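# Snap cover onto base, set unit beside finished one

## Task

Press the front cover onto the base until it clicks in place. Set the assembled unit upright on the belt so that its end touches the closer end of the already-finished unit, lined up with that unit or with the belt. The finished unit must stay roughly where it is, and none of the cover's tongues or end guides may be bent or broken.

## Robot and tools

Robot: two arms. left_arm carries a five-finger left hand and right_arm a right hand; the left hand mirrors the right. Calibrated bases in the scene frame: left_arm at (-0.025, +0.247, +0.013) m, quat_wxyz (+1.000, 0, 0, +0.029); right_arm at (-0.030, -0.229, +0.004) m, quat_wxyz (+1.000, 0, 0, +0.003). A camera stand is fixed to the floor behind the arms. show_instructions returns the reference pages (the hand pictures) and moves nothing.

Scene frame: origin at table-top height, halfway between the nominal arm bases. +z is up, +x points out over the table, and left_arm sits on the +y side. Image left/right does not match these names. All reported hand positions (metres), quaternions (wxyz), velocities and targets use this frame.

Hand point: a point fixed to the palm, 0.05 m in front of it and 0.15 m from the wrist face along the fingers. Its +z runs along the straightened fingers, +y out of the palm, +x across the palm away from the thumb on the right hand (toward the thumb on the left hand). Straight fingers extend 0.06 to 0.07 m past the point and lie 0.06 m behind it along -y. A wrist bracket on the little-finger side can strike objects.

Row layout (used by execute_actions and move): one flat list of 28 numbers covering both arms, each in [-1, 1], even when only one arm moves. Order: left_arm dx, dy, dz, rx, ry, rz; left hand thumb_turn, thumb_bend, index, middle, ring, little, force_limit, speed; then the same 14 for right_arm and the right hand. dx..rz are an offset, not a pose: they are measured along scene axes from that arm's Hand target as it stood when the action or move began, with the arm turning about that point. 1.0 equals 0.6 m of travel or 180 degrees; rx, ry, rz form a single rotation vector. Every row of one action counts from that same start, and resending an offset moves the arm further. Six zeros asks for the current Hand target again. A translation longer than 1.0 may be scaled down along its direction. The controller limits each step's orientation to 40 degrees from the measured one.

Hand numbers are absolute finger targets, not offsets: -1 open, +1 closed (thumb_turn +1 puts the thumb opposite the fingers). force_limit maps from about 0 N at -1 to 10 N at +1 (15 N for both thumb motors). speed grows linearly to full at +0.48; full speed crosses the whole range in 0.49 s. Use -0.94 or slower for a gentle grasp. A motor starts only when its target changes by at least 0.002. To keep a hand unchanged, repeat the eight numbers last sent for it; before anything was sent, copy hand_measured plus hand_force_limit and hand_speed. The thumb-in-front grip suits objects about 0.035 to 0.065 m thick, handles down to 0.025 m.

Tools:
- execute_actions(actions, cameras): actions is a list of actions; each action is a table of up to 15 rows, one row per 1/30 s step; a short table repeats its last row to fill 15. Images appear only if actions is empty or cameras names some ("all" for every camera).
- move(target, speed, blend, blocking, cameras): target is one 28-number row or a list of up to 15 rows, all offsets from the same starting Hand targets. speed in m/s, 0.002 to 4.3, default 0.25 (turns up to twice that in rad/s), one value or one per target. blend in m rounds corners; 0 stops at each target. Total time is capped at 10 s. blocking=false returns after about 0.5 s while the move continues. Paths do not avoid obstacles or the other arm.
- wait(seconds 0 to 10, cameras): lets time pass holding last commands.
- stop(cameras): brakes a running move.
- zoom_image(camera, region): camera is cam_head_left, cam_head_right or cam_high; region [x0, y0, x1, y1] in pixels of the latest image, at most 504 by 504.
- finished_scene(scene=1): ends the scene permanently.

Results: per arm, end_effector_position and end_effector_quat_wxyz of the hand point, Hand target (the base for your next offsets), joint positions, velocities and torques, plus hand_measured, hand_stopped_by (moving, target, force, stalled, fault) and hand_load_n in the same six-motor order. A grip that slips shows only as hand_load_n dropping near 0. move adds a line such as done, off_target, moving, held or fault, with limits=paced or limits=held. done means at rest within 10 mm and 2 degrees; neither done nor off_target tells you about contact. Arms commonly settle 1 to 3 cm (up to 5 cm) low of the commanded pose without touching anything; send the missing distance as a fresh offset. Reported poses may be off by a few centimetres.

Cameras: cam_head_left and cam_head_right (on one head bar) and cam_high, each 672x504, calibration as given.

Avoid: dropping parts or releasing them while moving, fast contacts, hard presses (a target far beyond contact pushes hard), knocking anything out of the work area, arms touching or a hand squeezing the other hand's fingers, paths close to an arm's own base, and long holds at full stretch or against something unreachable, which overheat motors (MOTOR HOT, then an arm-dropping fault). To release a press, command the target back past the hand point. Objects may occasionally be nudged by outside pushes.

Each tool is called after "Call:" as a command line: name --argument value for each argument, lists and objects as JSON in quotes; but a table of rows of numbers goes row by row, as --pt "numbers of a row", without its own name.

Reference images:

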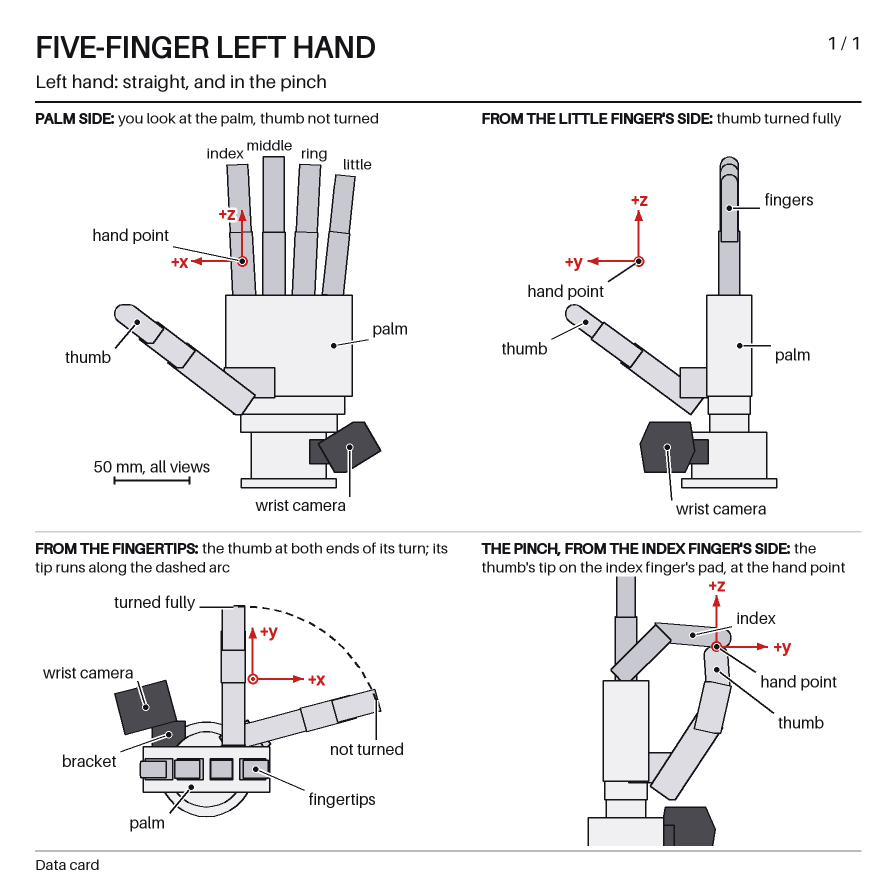

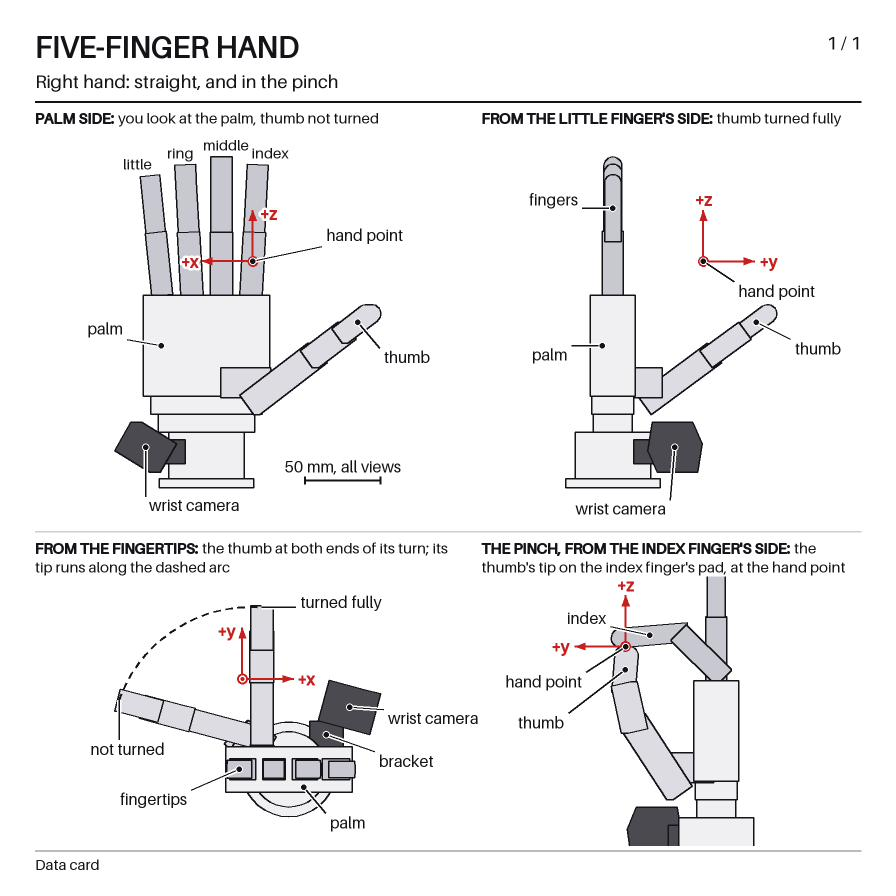

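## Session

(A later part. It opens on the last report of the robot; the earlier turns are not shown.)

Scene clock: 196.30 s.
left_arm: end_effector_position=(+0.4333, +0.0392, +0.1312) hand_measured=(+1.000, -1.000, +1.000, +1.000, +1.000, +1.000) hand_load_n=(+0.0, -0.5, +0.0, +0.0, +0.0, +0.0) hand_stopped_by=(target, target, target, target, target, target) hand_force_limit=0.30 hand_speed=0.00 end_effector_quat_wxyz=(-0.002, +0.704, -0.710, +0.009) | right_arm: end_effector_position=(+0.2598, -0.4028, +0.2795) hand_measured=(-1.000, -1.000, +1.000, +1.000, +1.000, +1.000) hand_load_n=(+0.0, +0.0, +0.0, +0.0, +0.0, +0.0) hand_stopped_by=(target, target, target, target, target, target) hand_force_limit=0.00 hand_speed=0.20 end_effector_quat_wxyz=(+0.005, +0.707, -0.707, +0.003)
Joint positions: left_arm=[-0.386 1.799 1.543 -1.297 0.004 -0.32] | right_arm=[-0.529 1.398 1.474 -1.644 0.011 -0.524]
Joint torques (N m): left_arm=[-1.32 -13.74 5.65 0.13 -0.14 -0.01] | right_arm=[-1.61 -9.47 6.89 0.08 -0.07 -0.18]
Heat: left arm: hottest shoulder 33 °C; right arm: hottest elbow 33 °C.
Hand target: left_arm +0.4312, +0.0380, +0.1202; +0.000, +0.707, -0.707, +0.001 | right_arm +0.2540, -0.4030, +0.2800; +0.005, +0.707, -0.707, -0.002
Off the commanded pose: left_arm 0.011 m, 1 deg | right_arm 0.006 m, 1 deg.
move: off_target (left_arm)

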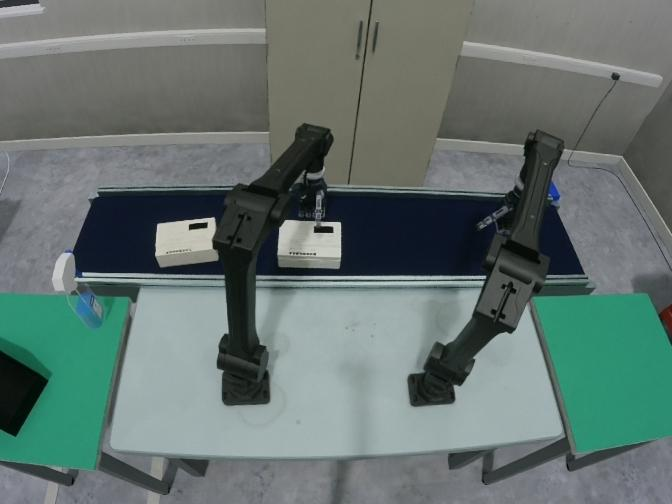

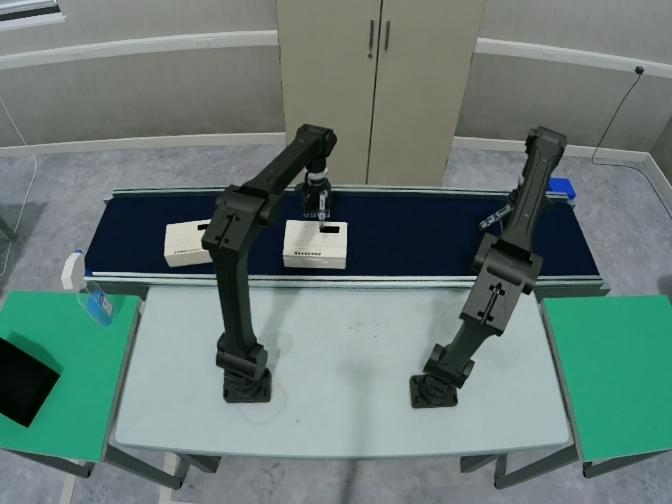

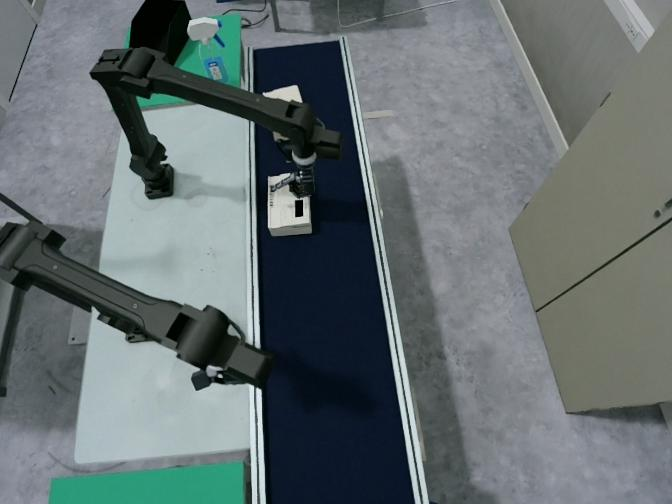

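Call:
move --pt "0.0 0.0 -0.042 0 0 0 1 -1 1 1 1 1 0.3 0 0 0 0 0 0 0 -1 -1 1 1 1 1 0 0.2" --speed 0.05 --cameras '["cam_high", "cam_head_right"]'

Call:
zoom_image --camera "cam_high" --region '[260, 160, 330, 245]'

Call:
zoom_image --camera "cam_head_right" --region '[260, 180, 370, 280]'

Scene clock: 197.63 s.
left_arm: end_effector_position=(+0.4337, +0.0390, +0.1058) hand_measured=(+1.000, -1.000, +1.000, +1.000, +1.000, +1.000) hand_load_n=(+0.0, +0.0, +0.0, +0.0, +0.0, +0.0) hand_stopped_by=(target, target, target, target, target, target) hand_force_limit=0.30 hand_speed=0.00 end_effector_quat_wxyz=(-0.002, +0.704, -0.710, +0.009) | right_arm: end_effector_position=(+0.2598, -0.4028, +0.2795) hand_measured=(-1.000, -1.000, +1.000, +1.000, +1.000, +1.000) hand_load_n=(+0.0, +0.0, +0.0, +0.0, +0.0, +0.5) hand_stopped_by=(target, target, target, target, target, target) hand_force_limit=0.00 hand_speed=0.20 end_effector_quat_wxyz=(+0.005, +0.707, -0.707, +0.003)
Joint positions: left_arm=[-0.386 1.819 1.503 -1.237 0.004 -0.32] | right_arm=[-0.529 1.398 1.474 -1.644 0.011 -0.524]
Joint torques (N m): left_arm=[-1.49 -13.92 5.56 0.13 -0.14 0] | right_arm=[-1.61 -9.47 6.87 0.06 -0.07 -0.18]
Heat: left arm: hottest shoulder 33 °C; right arm: hottest elbow 33 °C.
Hand target: left_arm +0.4311, +0.0380, +0.0950; +0.000, +0.707, -0.707, +0.001 | right_arm +0.2540, -0.4030, +0.2800; +0.005, +0.707, -0.707, -0.002
Off the commanded pose: left_arm 0.011 m, 1 deg | right_arm 0.006 m, 1 deg.
move: off_target (left_arm)
Images, in order (width x height): cam_head_right 672x504, cam_high 672x504.

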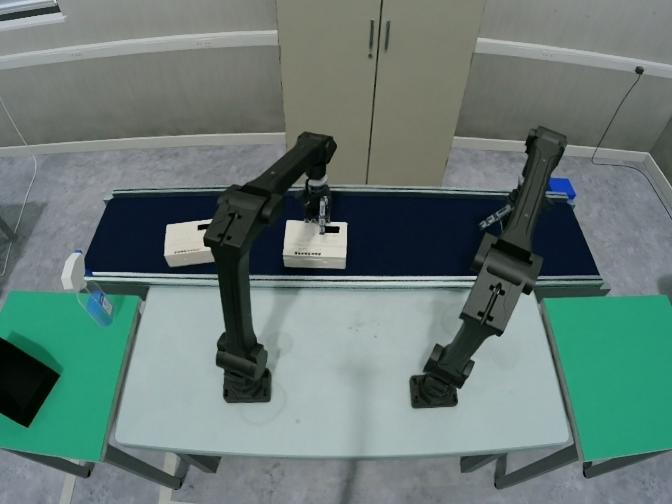

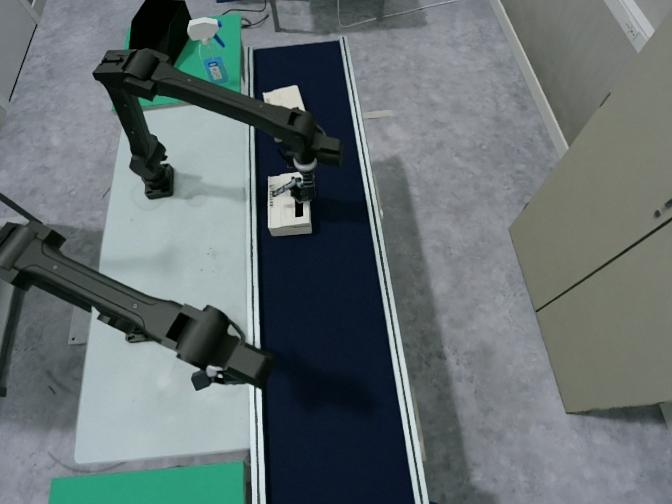

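Scaled by 5.929 from the camera's 672x504 image, which has a finer 960x720 frame.

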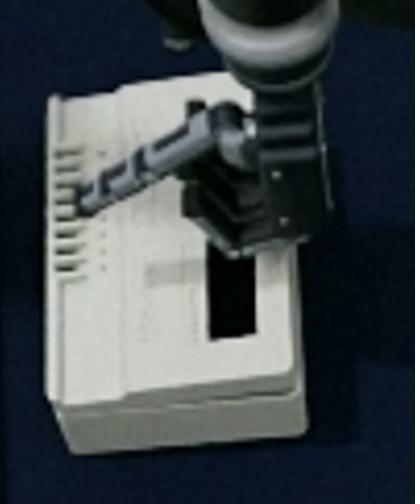

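Scaled by 4.582 from the camera's 672x504 image, which has a finer 960x720 frame.

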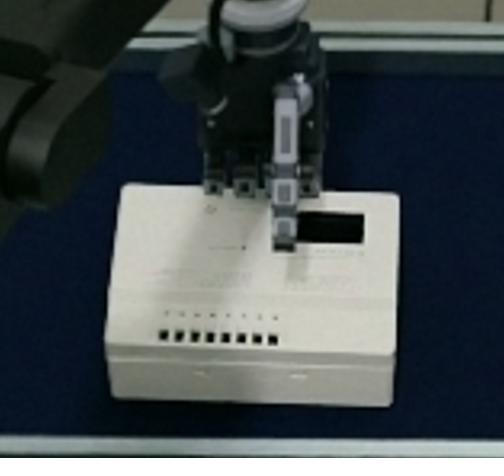

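Call:
move --pt "0.0 0.0 -0.025 0 0 0 1 -1 1 1 1 1 0.3 0 0 0 0 0 0 0 -1 -1 1 1 1 1 0 0.2" --speed 0.03 --cameras '["cam_high", "cam_head_right"]'

Call:
zoom_image --camera "cam_high" --region '[260, 160, 330, 245]'

Scene clock: 198.77 s.
left_arm: end_effector_position=(+0.4343, +0.0388, +0.0917) hand_measured=(+1.000, -1.000, +1.000, +1.000, +1.000, +1.000) hand_load_n=(+0.0, +0.0, +0.0, +0.0, +0.0, +0.0) hand_stopped_by=(target, target, target, target, target, target) hand_force_limit=0.30 hand_speed=0.00 end_effector_quat_wxyz=(-0.003, +0.704, -0.710, +0.009) | right_arm: end_effector_position=(+0.2598, -0.4028, +0.2795) hand_measured=(-1.000, -1.000, +1.000, +1.000, +1.000, +1.000) hand_load_n=(+0.0, +0.0, +0.0, +0.0, +0.0, +0.0) hand_stopped_by=(target, target, target, target, target, target) hand_force_limit=0.00 hand_speed=0.20 end_effector_quat_wxyz=(+0.005, +0.707, -0.707, +0.003)
Joint positions: left_arm=[-0.386 1.831 1.481 -1.202 0.004 -0.32] | right_arm=[-0.529 1.398 1.474 -1.644 0.011 -0.524]
Joint torques (N m): left_arm=[-1.32 -13.8 5.44 0.16 -0.14 -0.01] | right_arm=[-1.61 -9.47 6.86 0.06 -0.07 -0.18]
Heat: left arm: hottest shoulder 33 °C; right arm: hottest elbow 33 °C.
Hand target: left_arm +0.4311, +0.0380, +0.0800; +0.000, +0.707, -0.707, +0.001 | right_arm +0.2540, -0.4030, +0.2800; +0.005, +0.707, -0.707, -0.002
Off the commanded pose: left_arm 0.012 m, 1 deg | right_arm 0.006 m, 1 deg.
move: off_target (left_arm)
Images, in order (width x height): cam_head_right 672x504, cam_high 672x504.

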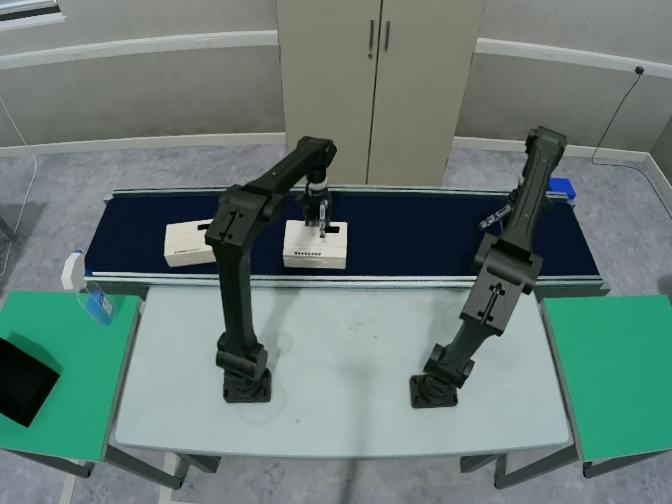

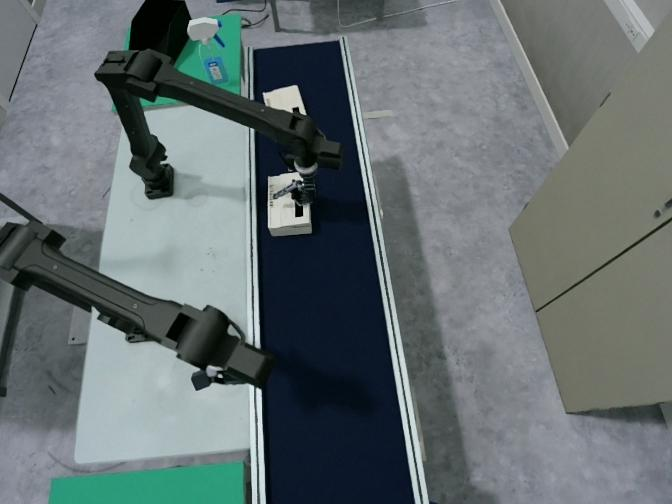

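Scaled by 5.929 from the camera's 672x504 image, which has a finer 960x720 frame.

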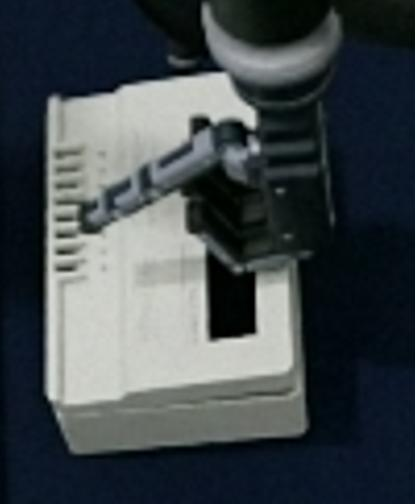

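Call:
move --pt "0.0 0.0 -0.0167 0 0 0 1 -1 1 1 1 1 0.3 0 0 0 0 0 0 0 -1 -1 1 1 1 1 0 0.2" --speed 0.03 --cameras '["cam_high", "cam_head_right"]'

Call:
zoom_image --camera "cam_high" --region '[260, 160, 330, 245]'

Call:
zoom_image --camera "cam_head_right" --region '[260, 180, 370, 280]'

Scene clock: 199.83 s.
left_arm: end_effector_position=(+0.4343, +0.0388, +0.0827) hand_measured=(+1.000, -1.000, +1.000, +1.000, +1.000, +1.000) hand_load_n=(+0.0, +0.0, +0.0, +0.0, +0.0, -0.5) hand_stopped_by=(target, target, target, target, target, target) hand_force_limit=0.30 hand_speed=0.00 end_effector_quat_wxyz=(-0.003, +0.704, -0.710, +0.009) | right_arm: end_effector_position=(+0.2598, -0.4028, +0.2795) hand_measured=(-1.000, -1.000, +1.000, +1.000, +1.000, +1.000) hand_load_n=(+0.0, +0.0, +0.0, +0.0, +0.0, +0.0) hand_stopped_by=(target, target, target, target, target, target) hand_force_limit=0.00 hand_speed=0.20 end_effector_quat_wxyz=(+0.005, +0.707, -0.707, +0.003)
Joint positions: left_arm=[-0.386 1.84 1.468 -1.18 0.004 -0.32] | right_arm=[-0.529 1.398 1.474 -1.644 0.011 -0.524]
Joint torques (N m): left_arm=[-1.44 -13.63 5.31 0.2 -0.14 0.01] | right_arm=[-1.61 -9.47 6.87 0.08 -0.06 -0.18]
Heat: left arm: hottest shoulder 33 °C; right arm: hottest elbow 33 °C.
Hand target: left_arm +0.4311, +0.0380, +0.0699; +0.000, +0.707, -0.707, +0.000 | right_arm +0.2540, -0.4030, +0.2800; +0.005, +0.707, -0.707, -0.002
Off the commanded pose: left_arm 0.013 m, 1 deg | right_arm 0.006 m, 1 deg.
move: off_target (left_arm)
Images, in order (width x height): cam_head_right 672x504, cam_high 672x504.

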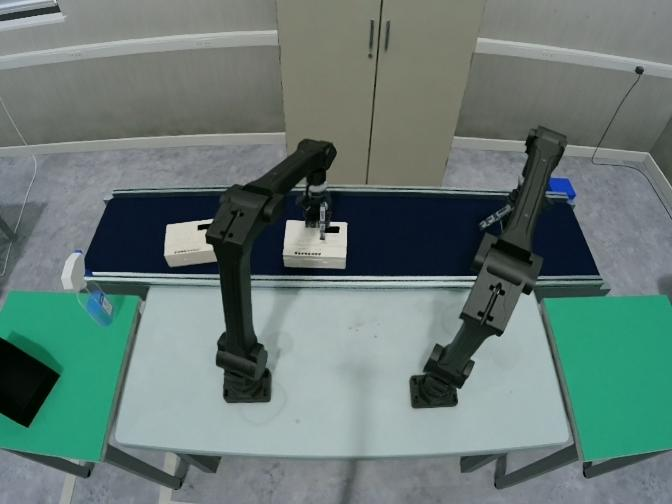

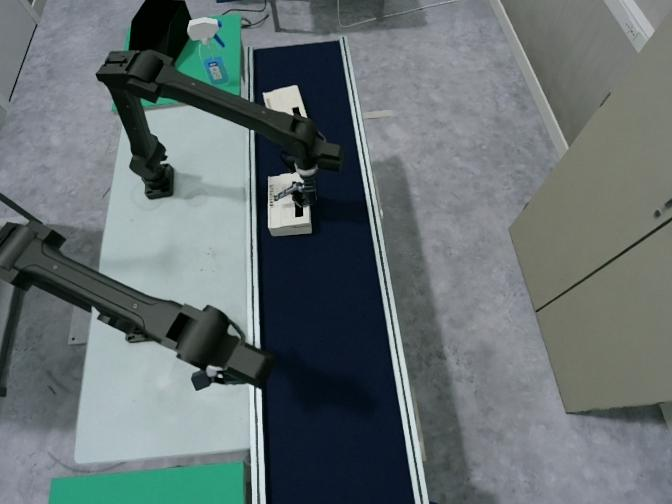

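Scaled by 5.929 from the camera's 672x504 image, which has a finer 960x720 frame.

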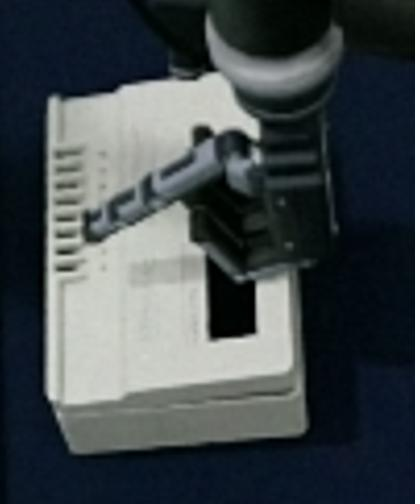

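Scaled by 4.582 from the camera's 672x504 image, which has a finer 960x720 frame.

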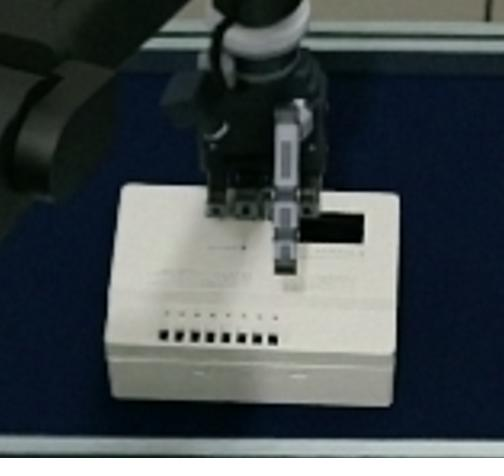

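Call:
move --pt "0.0 0.0 -0.0167 0 0 0 1 -1 1 1 1 1 0.3 0 0 0 0 0 0 0 -1 -1 1 1 1 1 0 0.2" --speed 0.03 --cameras '["cam_high", "cam_head_right"]'

Call:
zoom_image --camera "cam_high" --region '[260, 160, 330, 245]'

Scene clock: 200.80 s.
left_arm: end_effector_position=(+0.4354, +0.0385, +0.0812) hand_measured=(+1.000, -1.000, +1.000, +1.000, +1.000, +1.000) hand_load_n=(+0.0, -0.5, +0.0, +0.0, +0.0, -3.0) hand_stopped_by=(target, target, target, target, target, target) hand_force_limit=0.30 hand_speed=0.00 end_effector_quat_wxyz=(-0.004, +0.705, -0.709, +0.012) | right_arm: end_effector_position=(+0.2598, -0.4028, +0.2795) hand_measured=(-1.000, -1.000, +1.000, +1.000, +1.000, +1.000) hand_load_n=(+0.0, +0.0, +0.0, +0.0, +0.0, +0.0) hand_stopped_by=(target, target, target, target, target, target) hand_force_limit=0.00 hand_speed=0.20 end_effector_quat_wxyz=(+0.005, +0.707, -0.707, +0.003)
Joint positions: left_arm=[-0.386 1.84 1.465 -1.172 0.003 -0.322] | right_arm=[-0.529 1.398 1.474 -1.644 0.011 -0.524]
Joint torques (N m): left_arm=[-1.38 -12.98 4.59 0.7 -0.11 0.01] | right_arm=[-1.61 -9.47 6.89 0.06 -0.07 -0.18]
Heat: left arm: hottest shoulder 33 °C; right arm: hottest elbow 33 °C.
Hand target: left_arm +0.4310, +0.0380, +0.0599; +0.000, +0.707, -0.707, +0.000 | right_arm +0.2540, -0.4030, +0.2800; +0.005, +0.707, -0.707, -0.002
Off the commanded pose: left_arm 0.022 m, 1 deg | right_arm 0.006 m, 1 deg.
move: off_target (left_arm)
Images, in order (width x height): cam_head_right 672x504, cam_high 672x504.

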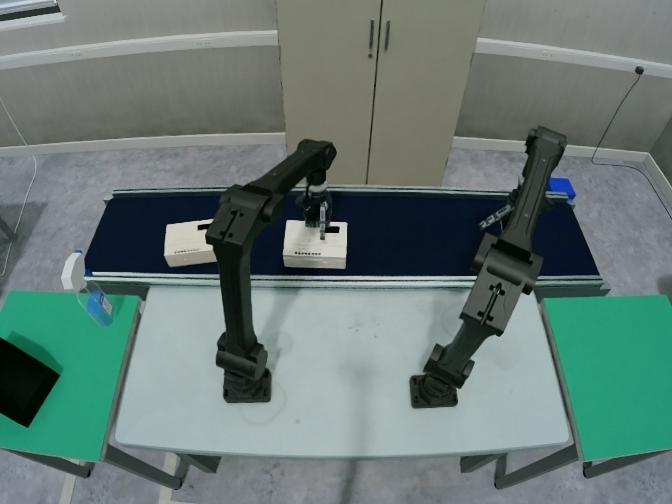

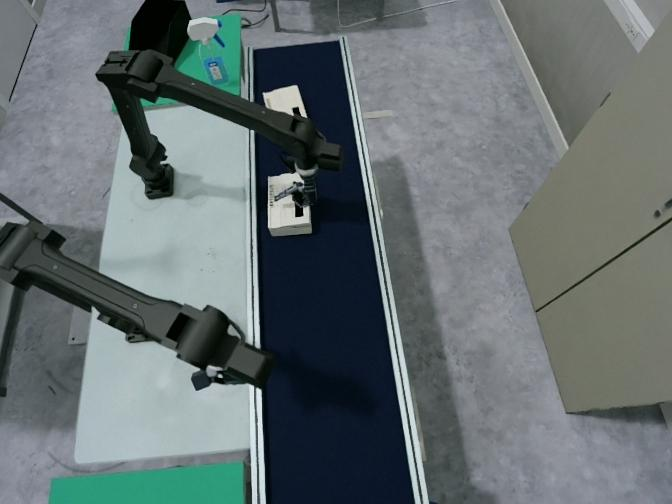

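Scaled by 5.929 from the camera's 672x504 image, which has a finer 960x720 frame.

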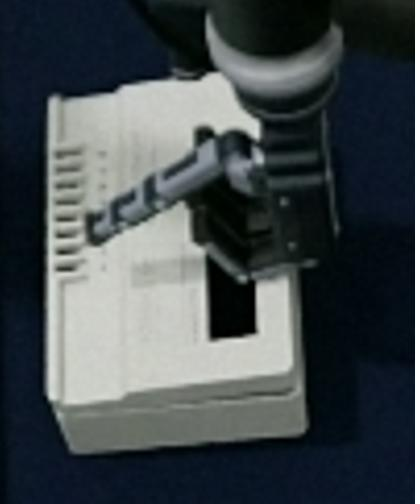

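Call:
move --pt "0.0 0.0 -0.03 0 0 0 1 -1 1 1 1 1 0.3 0 0 0 0 0 0 0 -1 -1 1 1 1 1 0 0.2" --speed 0.03 --cameras '["cam_high", "cam_head_right"]'

Call:
zoom_image --camera "cam_high" --region '[260, 160, 330, 245]'

Scene clock: 202.03 s.
left_arm: end_effector_position=(+0.4357, +0.0385, +0.0798) hand_measured=(+1.000, -1.000, +1.000, +1.000, +1.000, +1.000) hand_load_n=(+0.0, +0.0, +0.0, +0.0, -0.5, -5.0) hand_stopped_by=(target, target, target, target, target, target) hand_force_limit=0.30 hand_speed=0.00 end_effector_quat_wxyz=(-0.009, +0.706, -0.708, +0.020) | right_arm: end_effector_position=(+0.2598, -0.4028, +0.2795) hand_measured=(-1.000, -1.000, +1.000, +1.000, +1.000, +1.000) hand_load_n=(+0.0, -0.5, +0.0, +0.5, +0.0, +0.0) hand_stopped_by=(target, target, target, target, target, target) hand_force_limit=0.00 hand_speed=0.20 end_effector_quat_wxyz=(+0.005, +0.707, -0.707, +0.003)
Joint positions: left_arm=[-0.386 1.828 1.447 -1.146 0.002 -0.325] | right_arm=[-0.529 1.398 1.474 -1.644 0.011 -0.524]
Joint torques (N m): left_arm=[-1.38 -10.75 4.15 1.36 -0.07 0.05] | right_arm=[-1.61 -9.47 6.87 0.06 -0.07 -0.18]
Heat: left arm: hottest shoulder 33 °C; right arm: hottest elbow 32 °C.
Hand target: left_arm +0.4311, +0.0381, +0.0419; +0.000, +0.707, -0.707, +0.000 | right_arm +0.2540, -0.4030, +0.2800; +0.005, +0.707, -0.707, -0.002
Off the commanded pose: left_arm 0.038 m, 2 deg | right_arm 0.006 m, 1 deg.
move: off_target (left_arm)
Images, in order (width x height): cam_head_right 672x504, cam_high 672x504.

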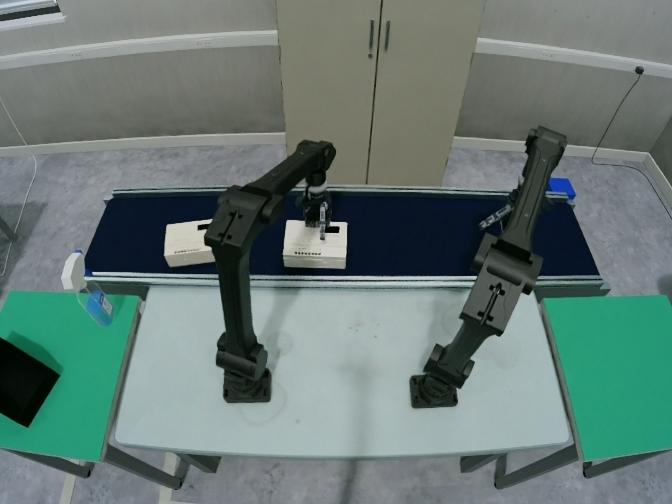

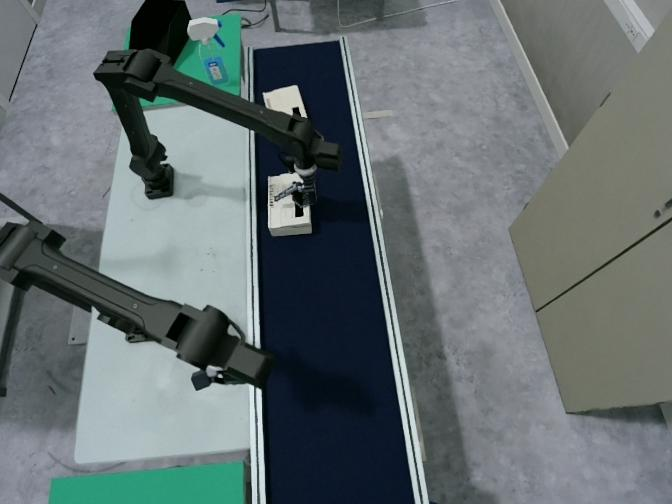

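Scaled by 5.929 from the camera's 672x504 image, which has a finer 960x720 frame.

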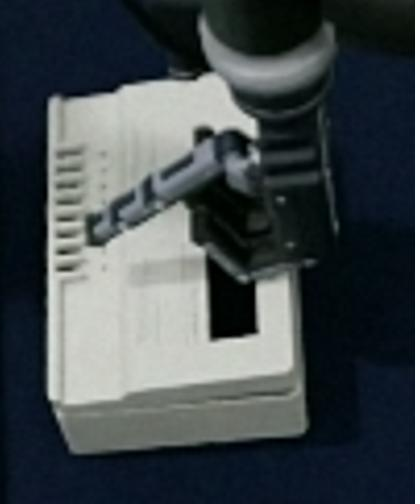

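Call:
move --pt "0.0 0.0 0.07 0.0 0 0 1 -1 1 1 1 1 0.3 0 0 0 0 0 0 0 -1 -1 1 1 1 1 0 0.2" --pt "0.0 -0.025 0.07 0.0167 0 0 1 -1 1 1 1 1 0.3 0 0 0 0 0 0 0 -1 -1 1 1 1 1 0 0.2" --pt "0.0 -0.025 0.02 0.0167 0 0 1 -1 1 1 1 1 0.3 0 0 0 0 0 0 0 -1 -1 1 1 1 1 0 0.2" --speed 0.05 --cameras '["cam_high", "cam_head_right"]'

Call:
zoom_image --camera "cam_high" --region '[260, 160, 330, 245]'

Call:
zoom_image --camera "cam_head_right" --region '[260, 180, 370, 280]'

Scene clock: 205.50 s.
left_arm: end_effector_position=(+0.4235, +0.0299, +0.0791) hand_measured=(+1.000, -1.000, +1.000, +1.000, +1.000, +1.000) hand_load_n=(+0.0, +0.0, -3.0, +0.0, +0.0, +0.0) hand_stopped_by=(target, target, target, target, target, target) hand_force_limit=0.30 hand_speed=0.00 end_effector_quat_wxyz=(-0.018, +0.705, -0.709, -0.014) | right_arm: end_effector_position=(+0.2598, -0.4028, +0.2795) hand_measured=(-1.000, -1.000, +1.000, +1.000, +1.000, +1.000) hand_load_n=(-0.5, +0.0, +0.0, +0.0, +0.5, +0.0) hand_stopped_by=(target, target, target, target, target, target) hand_force_limit=0.00 hand_speed=0.20 end_effector_quat_wxyz=(+0.005, +0.707, -0.707, +0.003)
Joint positions: left_arm=[-0.425 1.843 1.467 -1.204 -0.044 -0.361] | right_arm=[-0.529 1.398 1.474 -1.644 0.011 -0.524]
Joint torques (N m): left_arm=[-1.61 -11.16 6.45 1.13 -0.21 -0.02] | right_arm=[-1.61 -9.41 6.87 0.08 -0.07 -0.18]
Heat: left arm: hottest shoulder 32 °C; right arm: hottest elbow 32 °C.
Hand target: left_arm +0.4311, +0.0230, +0.0540; -0.018, +0.707, -0.707, -0.018 | right_arm +0.2540, -0.4030, +0.2800; +0.005, +0.707, -0.707, -0.002
Off the commanded pose: left_arm 0.027 m, 1 deg | right_arm 0.006 m, 1 deg.
move: off_target (left_arm)
Images, in order (width x height): cam_head_right 672x504, cam_high 672x504.

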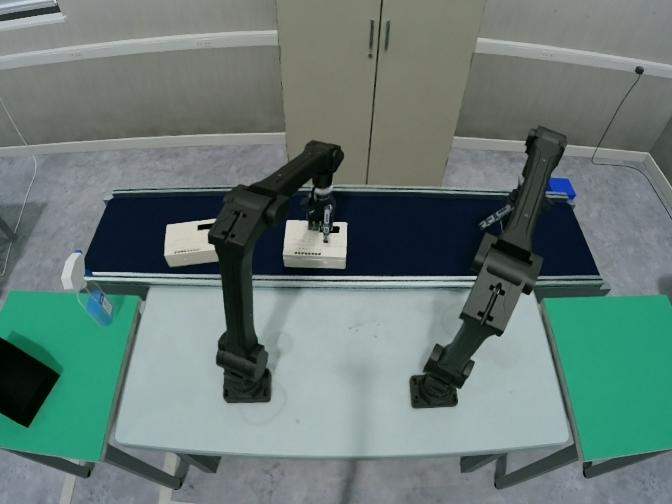

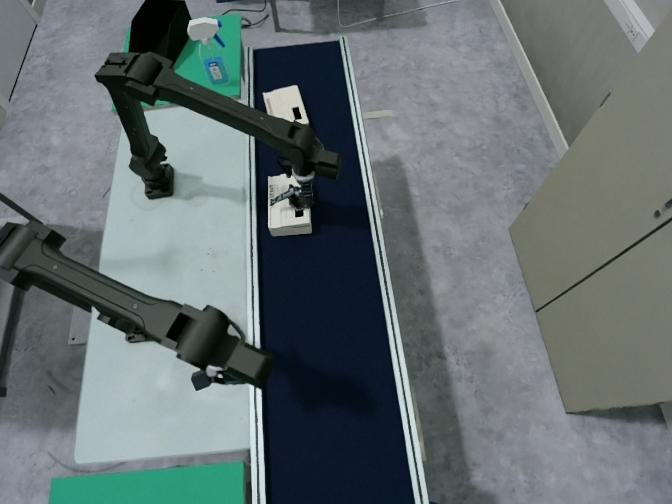

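Scaled by 5.929 from the camera's 672x504 image, which has a finer 960x720 frame.

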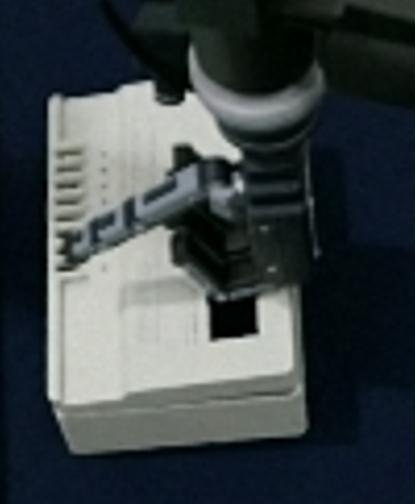

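Scaled by 4.582 from the camera's 672x504 image, which has a finer 960x720 frame.

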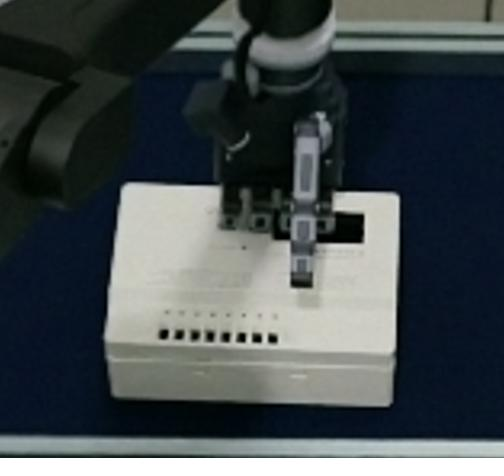

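Call:
move --pt "0.0 0.0 0.06 0.0 0 0 1 -1 1 1 1 1 0.3 0 0 0 0 0 0 0 -1 -1 1 1 1 1 0 0.2" --pt "0.015 0.025 0.06 -0.0083 0 0 1 -1 1 1 1 1 0.3 0 0 0 0 0 0 0 -1 -1 1 1 1 1 0 0.2" --pt "0.015 0.025 0.015 -0.0083 0 0 1 -1 1 1 1 1 0.3 0 0 0 0 0 0 0 -1 -1 1 1 1 1 0 0.2" --speed 0.05 --cameras '["cam_high", "cam_head_right"]'

Call:
zoom_image --camera "cam_head_right" --region '[260, 180, 370, 280]'

Scene clock: 208.70 s.
left_arm: end_effector_position=(+0.4277, +0.0393, +0.0800) hand_measured=(+1.000, -1.000, +1.000, +1.000, +1.000, +1.000) hand_load_n=(+0.0, +0.0, -2.0, +0.0, +0.0, +0.0) hand_stopped_by=(target, target, target, target, target, target) hand_force_limit=0.30 hand_speed=0.00 end_effector_quat_wxyz=(-0.008, +0.706, -0.708, -0.010) | right_arm: end_effector_position=(+0.2598, -0.4028, +0.2795) hand_measured=(-1.000, -1.000, +1.000, +1.000, +1.000, +1.000) hand_load_n=(+0.0, +0.0, +0.0, +0.0, +0.0, +0.0) hand_stopped_by=(target, target, target, target, target, target) hand_force_limit=0.00 hand_speed=0.20 end_effector_quat_wxyz=(+0.005, +0.707, -0.707, +0.003)
Joint positions: left_arm=[-0.398 1.846 1.47 -1.206 -0.023 -0.337] | right_arm=[-0.529 1.398 1.474 -1.644 0.011 -0.524]
Joint torques (N m): left_arm=[-0.73 -11.81 7.19 0.87 -0.09 0.14] | right_arm=[-1.61 -9.47 6.89 0.06 -0.07 -0.18]
Heat: left arm: hottest shoulder 32 °C; right arm: hottest elbow 32 °C.
Hand target: left_arm +0.4401, +0.0381, +0.0629; -0.009, +0.707, -0.707, -0.009 | right_arm +0.2540, -0.4030, +0.2800; +0.005, +0.707, -0.707, -0.002
Off the commanded pose: left_arm 0.021 m, 0 deg | right_arm 0.006 m, 1 deg.
move: off_target (left_arm)
Images, in order (width x height): cam_head_right 672x504, cam_high 672x504.

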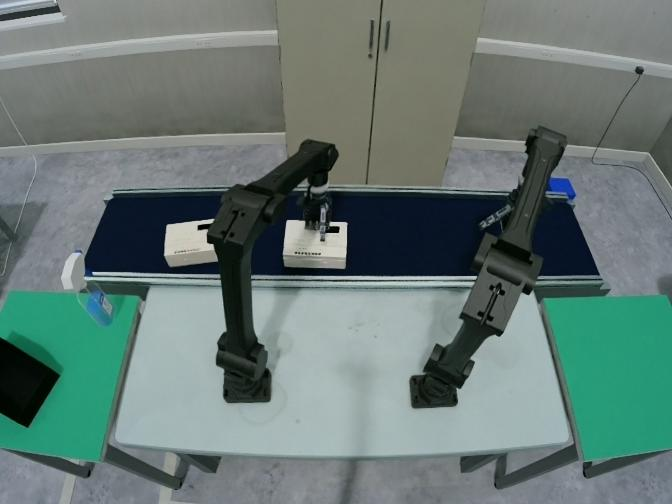

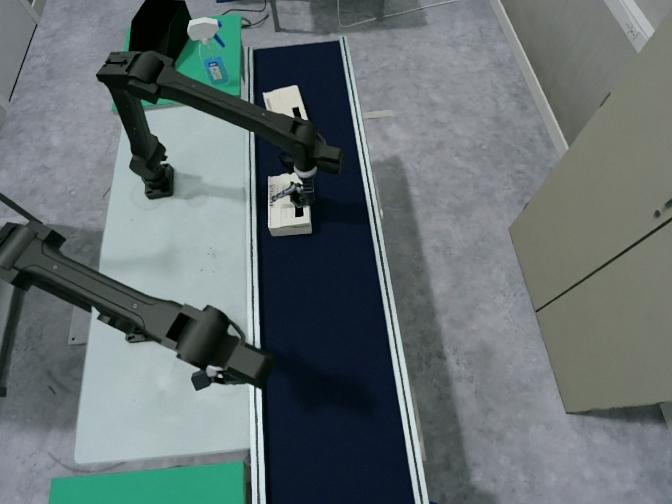

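Scaled by 4.582 from the camera's 672x504 image, which has a finer 960x720 frame.

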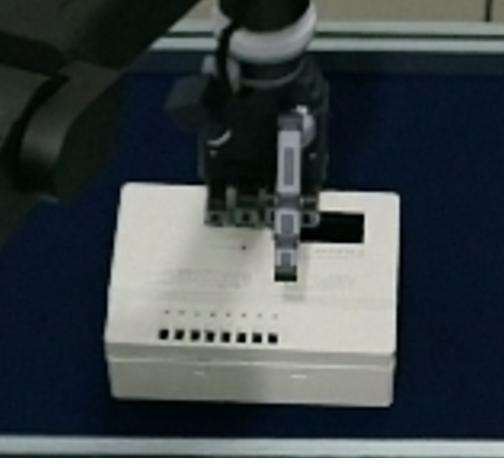

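Call:
move --pt "0.0 0.0 0.05 0.0 0 0 1 -1 1 1 1 1 0.3 0 0 0 0 0 0 0 -1 -1 1 1 1 1 0 0.2" --pt "0.025 0.0 0.05 0 0 0 1 -1 1 1 1 1 0.3 0 0 0 0 0 0 0 -1 -1 1 1 1 1 0 0.2" --speed 0.05 --cameras '[]'

Scene clock: 211.03 s.
left_arm: end_effector_position=(+0.4375, +0.0385, +0.0855) hand_measured=(+1.000, -1.000, +1.000, +1.000, +1.000, +1.000) hand_load_n=(+0.0, +0.0, +0.0, +0.0, +0.5, +0.0) hand_stopped_by=(target, target, target, target, target, target) hand_force_limit=0.30 hand_speed=0.00 end_effector_quat_wxyz=(-0.003, +0.707, -0.707, -0.019) | right_arm: end_effector_position=(+0.2598, -0.4028, +0.2795) hand_measured=(-1.000, -1.000, +1.000, +1.000, +1.000, +1.000) hand_load_n=(+0.0, +0.0, +0.0, +0.0, +0.0, +0.0) hand_stopped_by=(target, target, target, target, target, target) hand_force_limit=0.00 hand_speed=0.20 end_effector_quat_wxyz=(+0.005, +0.707, -0.707, +0.003)
Joint positions: left_arm=[-0.393 1.879 1.531 -1.255 -0.023 -0.336] | right_arm=[-0.529 1.398 1.474 -1.644 0.011 -0.524]
Joint torques (N m): left_arm=[-0.44 -14.33 9.62 -0.57 -0.11 0.21] | right_arm=[-1.61 -9.47 6.89 0.08 -0.06 -0.18]
Heat: left arm: hottest shoulder 32 °C; right arm: hottest elbow 32 °C.
Hand target: left_arm +0.4550, +0.0381, +0.0928; -0.009, +0.707, -0.707, -0.009 | right_arm +0.2540, -0.4030, +0.2800; +0.005, +0.707, -0.707, -0.002
Off the commanded pose: left_arm 0.019 m, 1 deg | right_arm 0.006 m, 1 deg.
move: off_target (left_arm)
No camera images: "cameras" was empty.

Call:
move --pt "0.005 0.0 -0.06 0.0 0 0 1 -1 1 1 1 1 0.3 0 0 0 0 0 0 0 -1 -1 1 1 1 1 0 0.2" --speed 0.04 --cameras '["cam_high", "cam_head_right"]'

Call:
zoom_image --camera "cam_head_right" --region '[260, 180, 370, 280]'

Call:
zoom_image --camera "cam_high" --region '[260, 160, 330, 245]'

Scene clock: 212.53 s.
left_arm: end_effector_position=(+0.4461, +0.0357, +0.0809) hand_measured=(+1.000, -1.000, +1.000, +1.000, +1.000, +1.000) hand_load_n=(+0.0, +0.0, -2.5, +0.0, +0.0, +0.0) hand_stopped_by=(target, target, target, target, target, target) hand_force_limit=0.30 hand_speed=0.00 end_effector_quat_wxyz=(-0.009, +0.704, -0.710, -0.005) | right_arm: end_effector_position=(+0.2598, -0.4028, +0.2795) hand_measured=(-1.000, -1.000, +1.000, +1.000, +1.000, +1.000) hand_load_n=(+0.0, +0.0, +0.0, +0.0, +0.0, +0.0) hand_stopped_by=(target, target, target, target, target, target) hand_force_limit=0.00 hand_speed=0.20 end_effector_quat_wxyz=(+0.005, +0.707, -0.707, +0.003)
Joint positions: left_arm=[-0.393 1.884 1.531 -1.219 -0.021 -0.326] | right_arm=[-0.529 1.398 1.474 -1.644 0.011 -0.524]
Joint torques (N m): left_arm=[-0.26 -11.99 6.8 1.02 -0.17 0.13] | right_arm=[-1.61 -9.41 6.87 0.06 -0.07 -0.18]
Heat: left arm: hottest shoulder 32 °C; right arm: hottest elbow 32 °C.
Hand target: left_arm +0.4580, +0.0380, +0.0569; -0.009, +0.707, -0.707, -0.009 | right_arm +0.2540, -0.4030, +0.2800; +0.005, +0.707, -0.707, -0.002
Off the commanded pose: left_arm 0.027 m, 1 deg | right_arm 0.006 m, 1 deg.
move: off_target (left_arm)
Images, in order (width x height): cam_head_right 672x504, cam_high 672x504.

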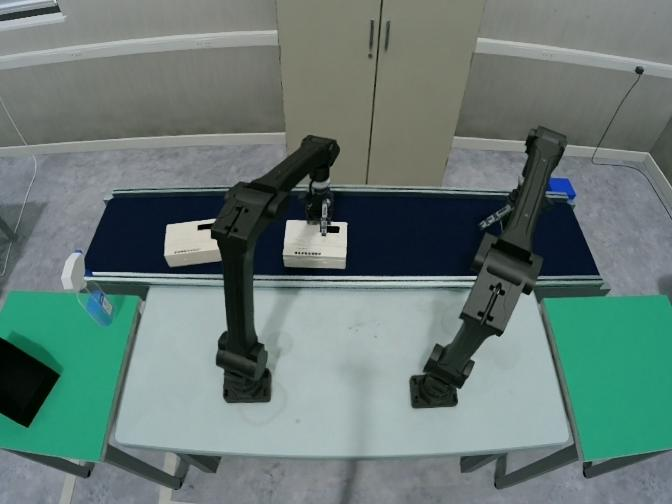

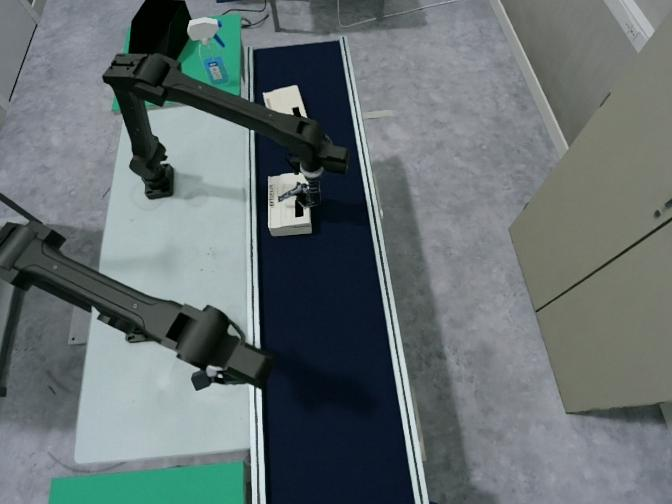

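Scaled by 4.582 from the camera's 672x504 image, which has a finer 960x720 frame.

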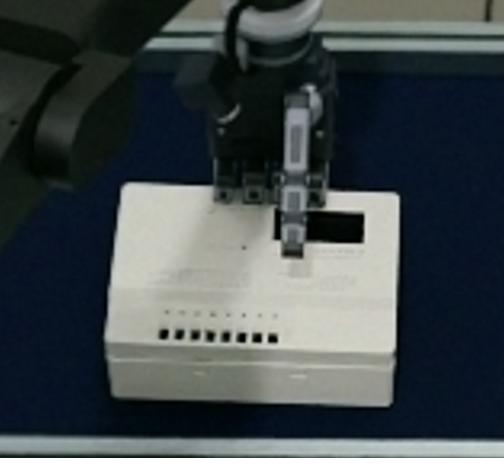

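Scaled by 5.929 from the camera's 672x504 image, which has a finer 960x720 frame.

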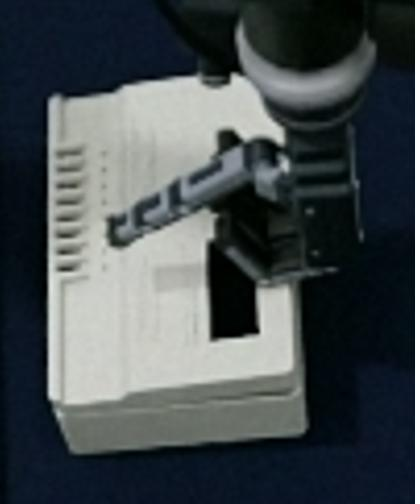

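Call:
move --pt "-0.005 0.0 -0.06 0.0 0 0 1 -1 1 1 1 1 0.3 0 0 0 0 0 0 0 -1 -1 1 1 1 1 0 0.2" --speed 0.04 --cameras '["cam_high", "cam_head_right"]'

Call:
zoom_image --camera "cam_head_right" --region '[260, 180, 370, 280]'

Call:
zoom_image --camera "cam_high" --region '[260, 160, 330, 245]'

Scene clock: 214.17 s.
left_arm: end_effector_position=(+0.4707, +0.0305, +0.0768) hand_measured=(+1.000, -1.000, +1.000, +1.000, +1.000, +1.000) hand_load_n=(+0.0, +0.0, +0.0, +0.5, -2.5, -2.5) hand_stopped_by=(target, target, target, target, target, target) hand_force_limit=0.30 hand_speed=0.00 end_effector_quat_wxyz=(-0.032, +0.704, -0.708, +0.036) | right_arm: end_effector_position=(+0.2598, -0.4028, +0.2795) hand_measured=(-1.000, -1.000, +1.000, +1.000, +1.000, +1.000) hand_load_n=(+0.0, -0.5, +0.0, +0.0, +0.0, +0.0) hand_stopped_by=(target, target, target, target, target, target) hand_force_limit=0.00 hand_speed=0.20 end_effector_quat_wxyz=(+0.005, +0.707, -0.707, +0.003)
Joint positions: left_arm=[-0.389 1.883 1.527 -1.122 -0.026 -0.324] | right_arm=[-0.529 1.398 1.474 -1.644 0.011 -0.524]
Joint torques (N m): left_arm=[-0.62 -10.11 3.26 0.59 0.06 0.09] | right_arm=[-1.61 -9.41 6.87 0.05 -0.07 -0.18]
Heat: left arm: hottest shoulder 32 °C; right arm: hottest elbow 32 °C.
Hand target: left_arm +0.4550, +0.0380, +0.0209; -0.009, +0.707, -0.707, -0.009 | right_arm +0.2540, -0.4030, +0.2800; +0.005, +0.707, -0.707, -0.002
Off the commanded pose: left_arm 0.059 m, 6 deg | right_arm 0.006 m, 1 deg.
move: off_target (left_arm)
Images, in order (width x height): cam_head_right 672x504, cam_high 672x504.

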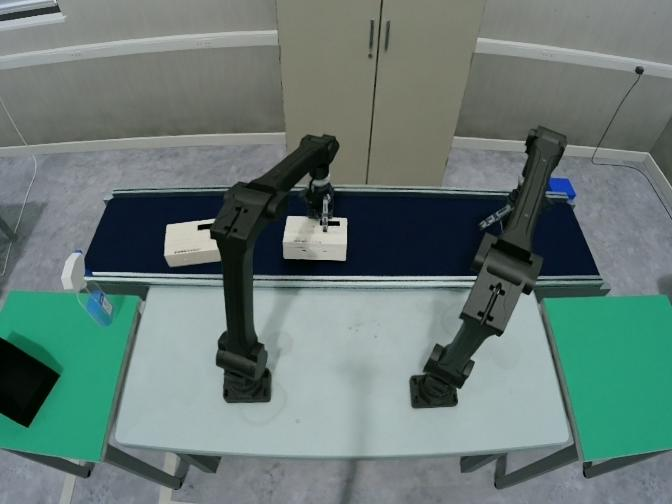

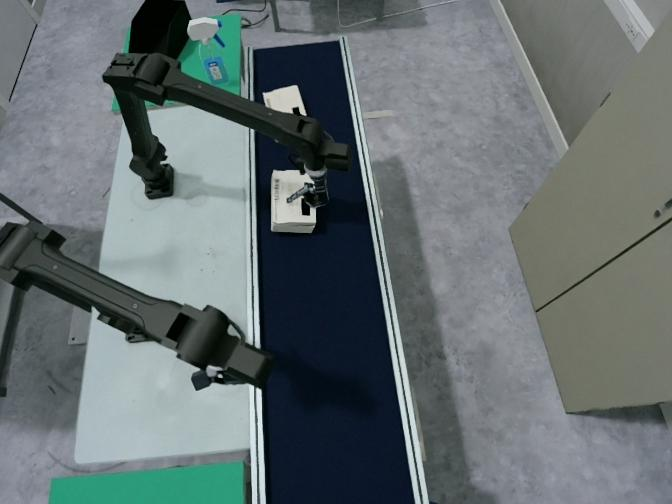

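Scaled by 4.582 from the camera's 672x504 image, which has a finer 960x720 frame.

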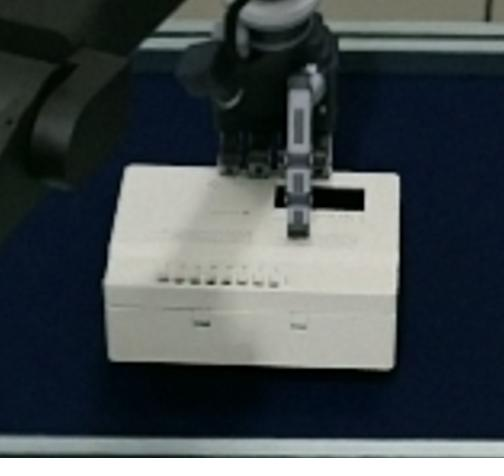

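Scaled by 5.929 from the camera's 672x504 image, which has a finer 960x720 frame.

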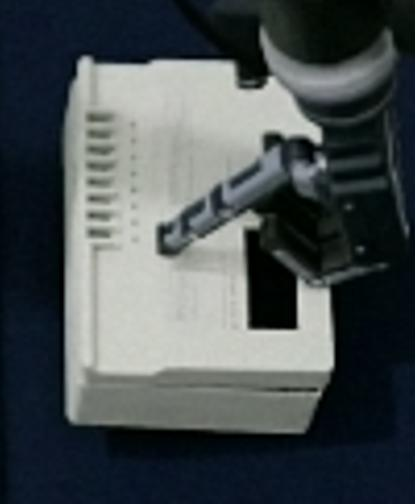

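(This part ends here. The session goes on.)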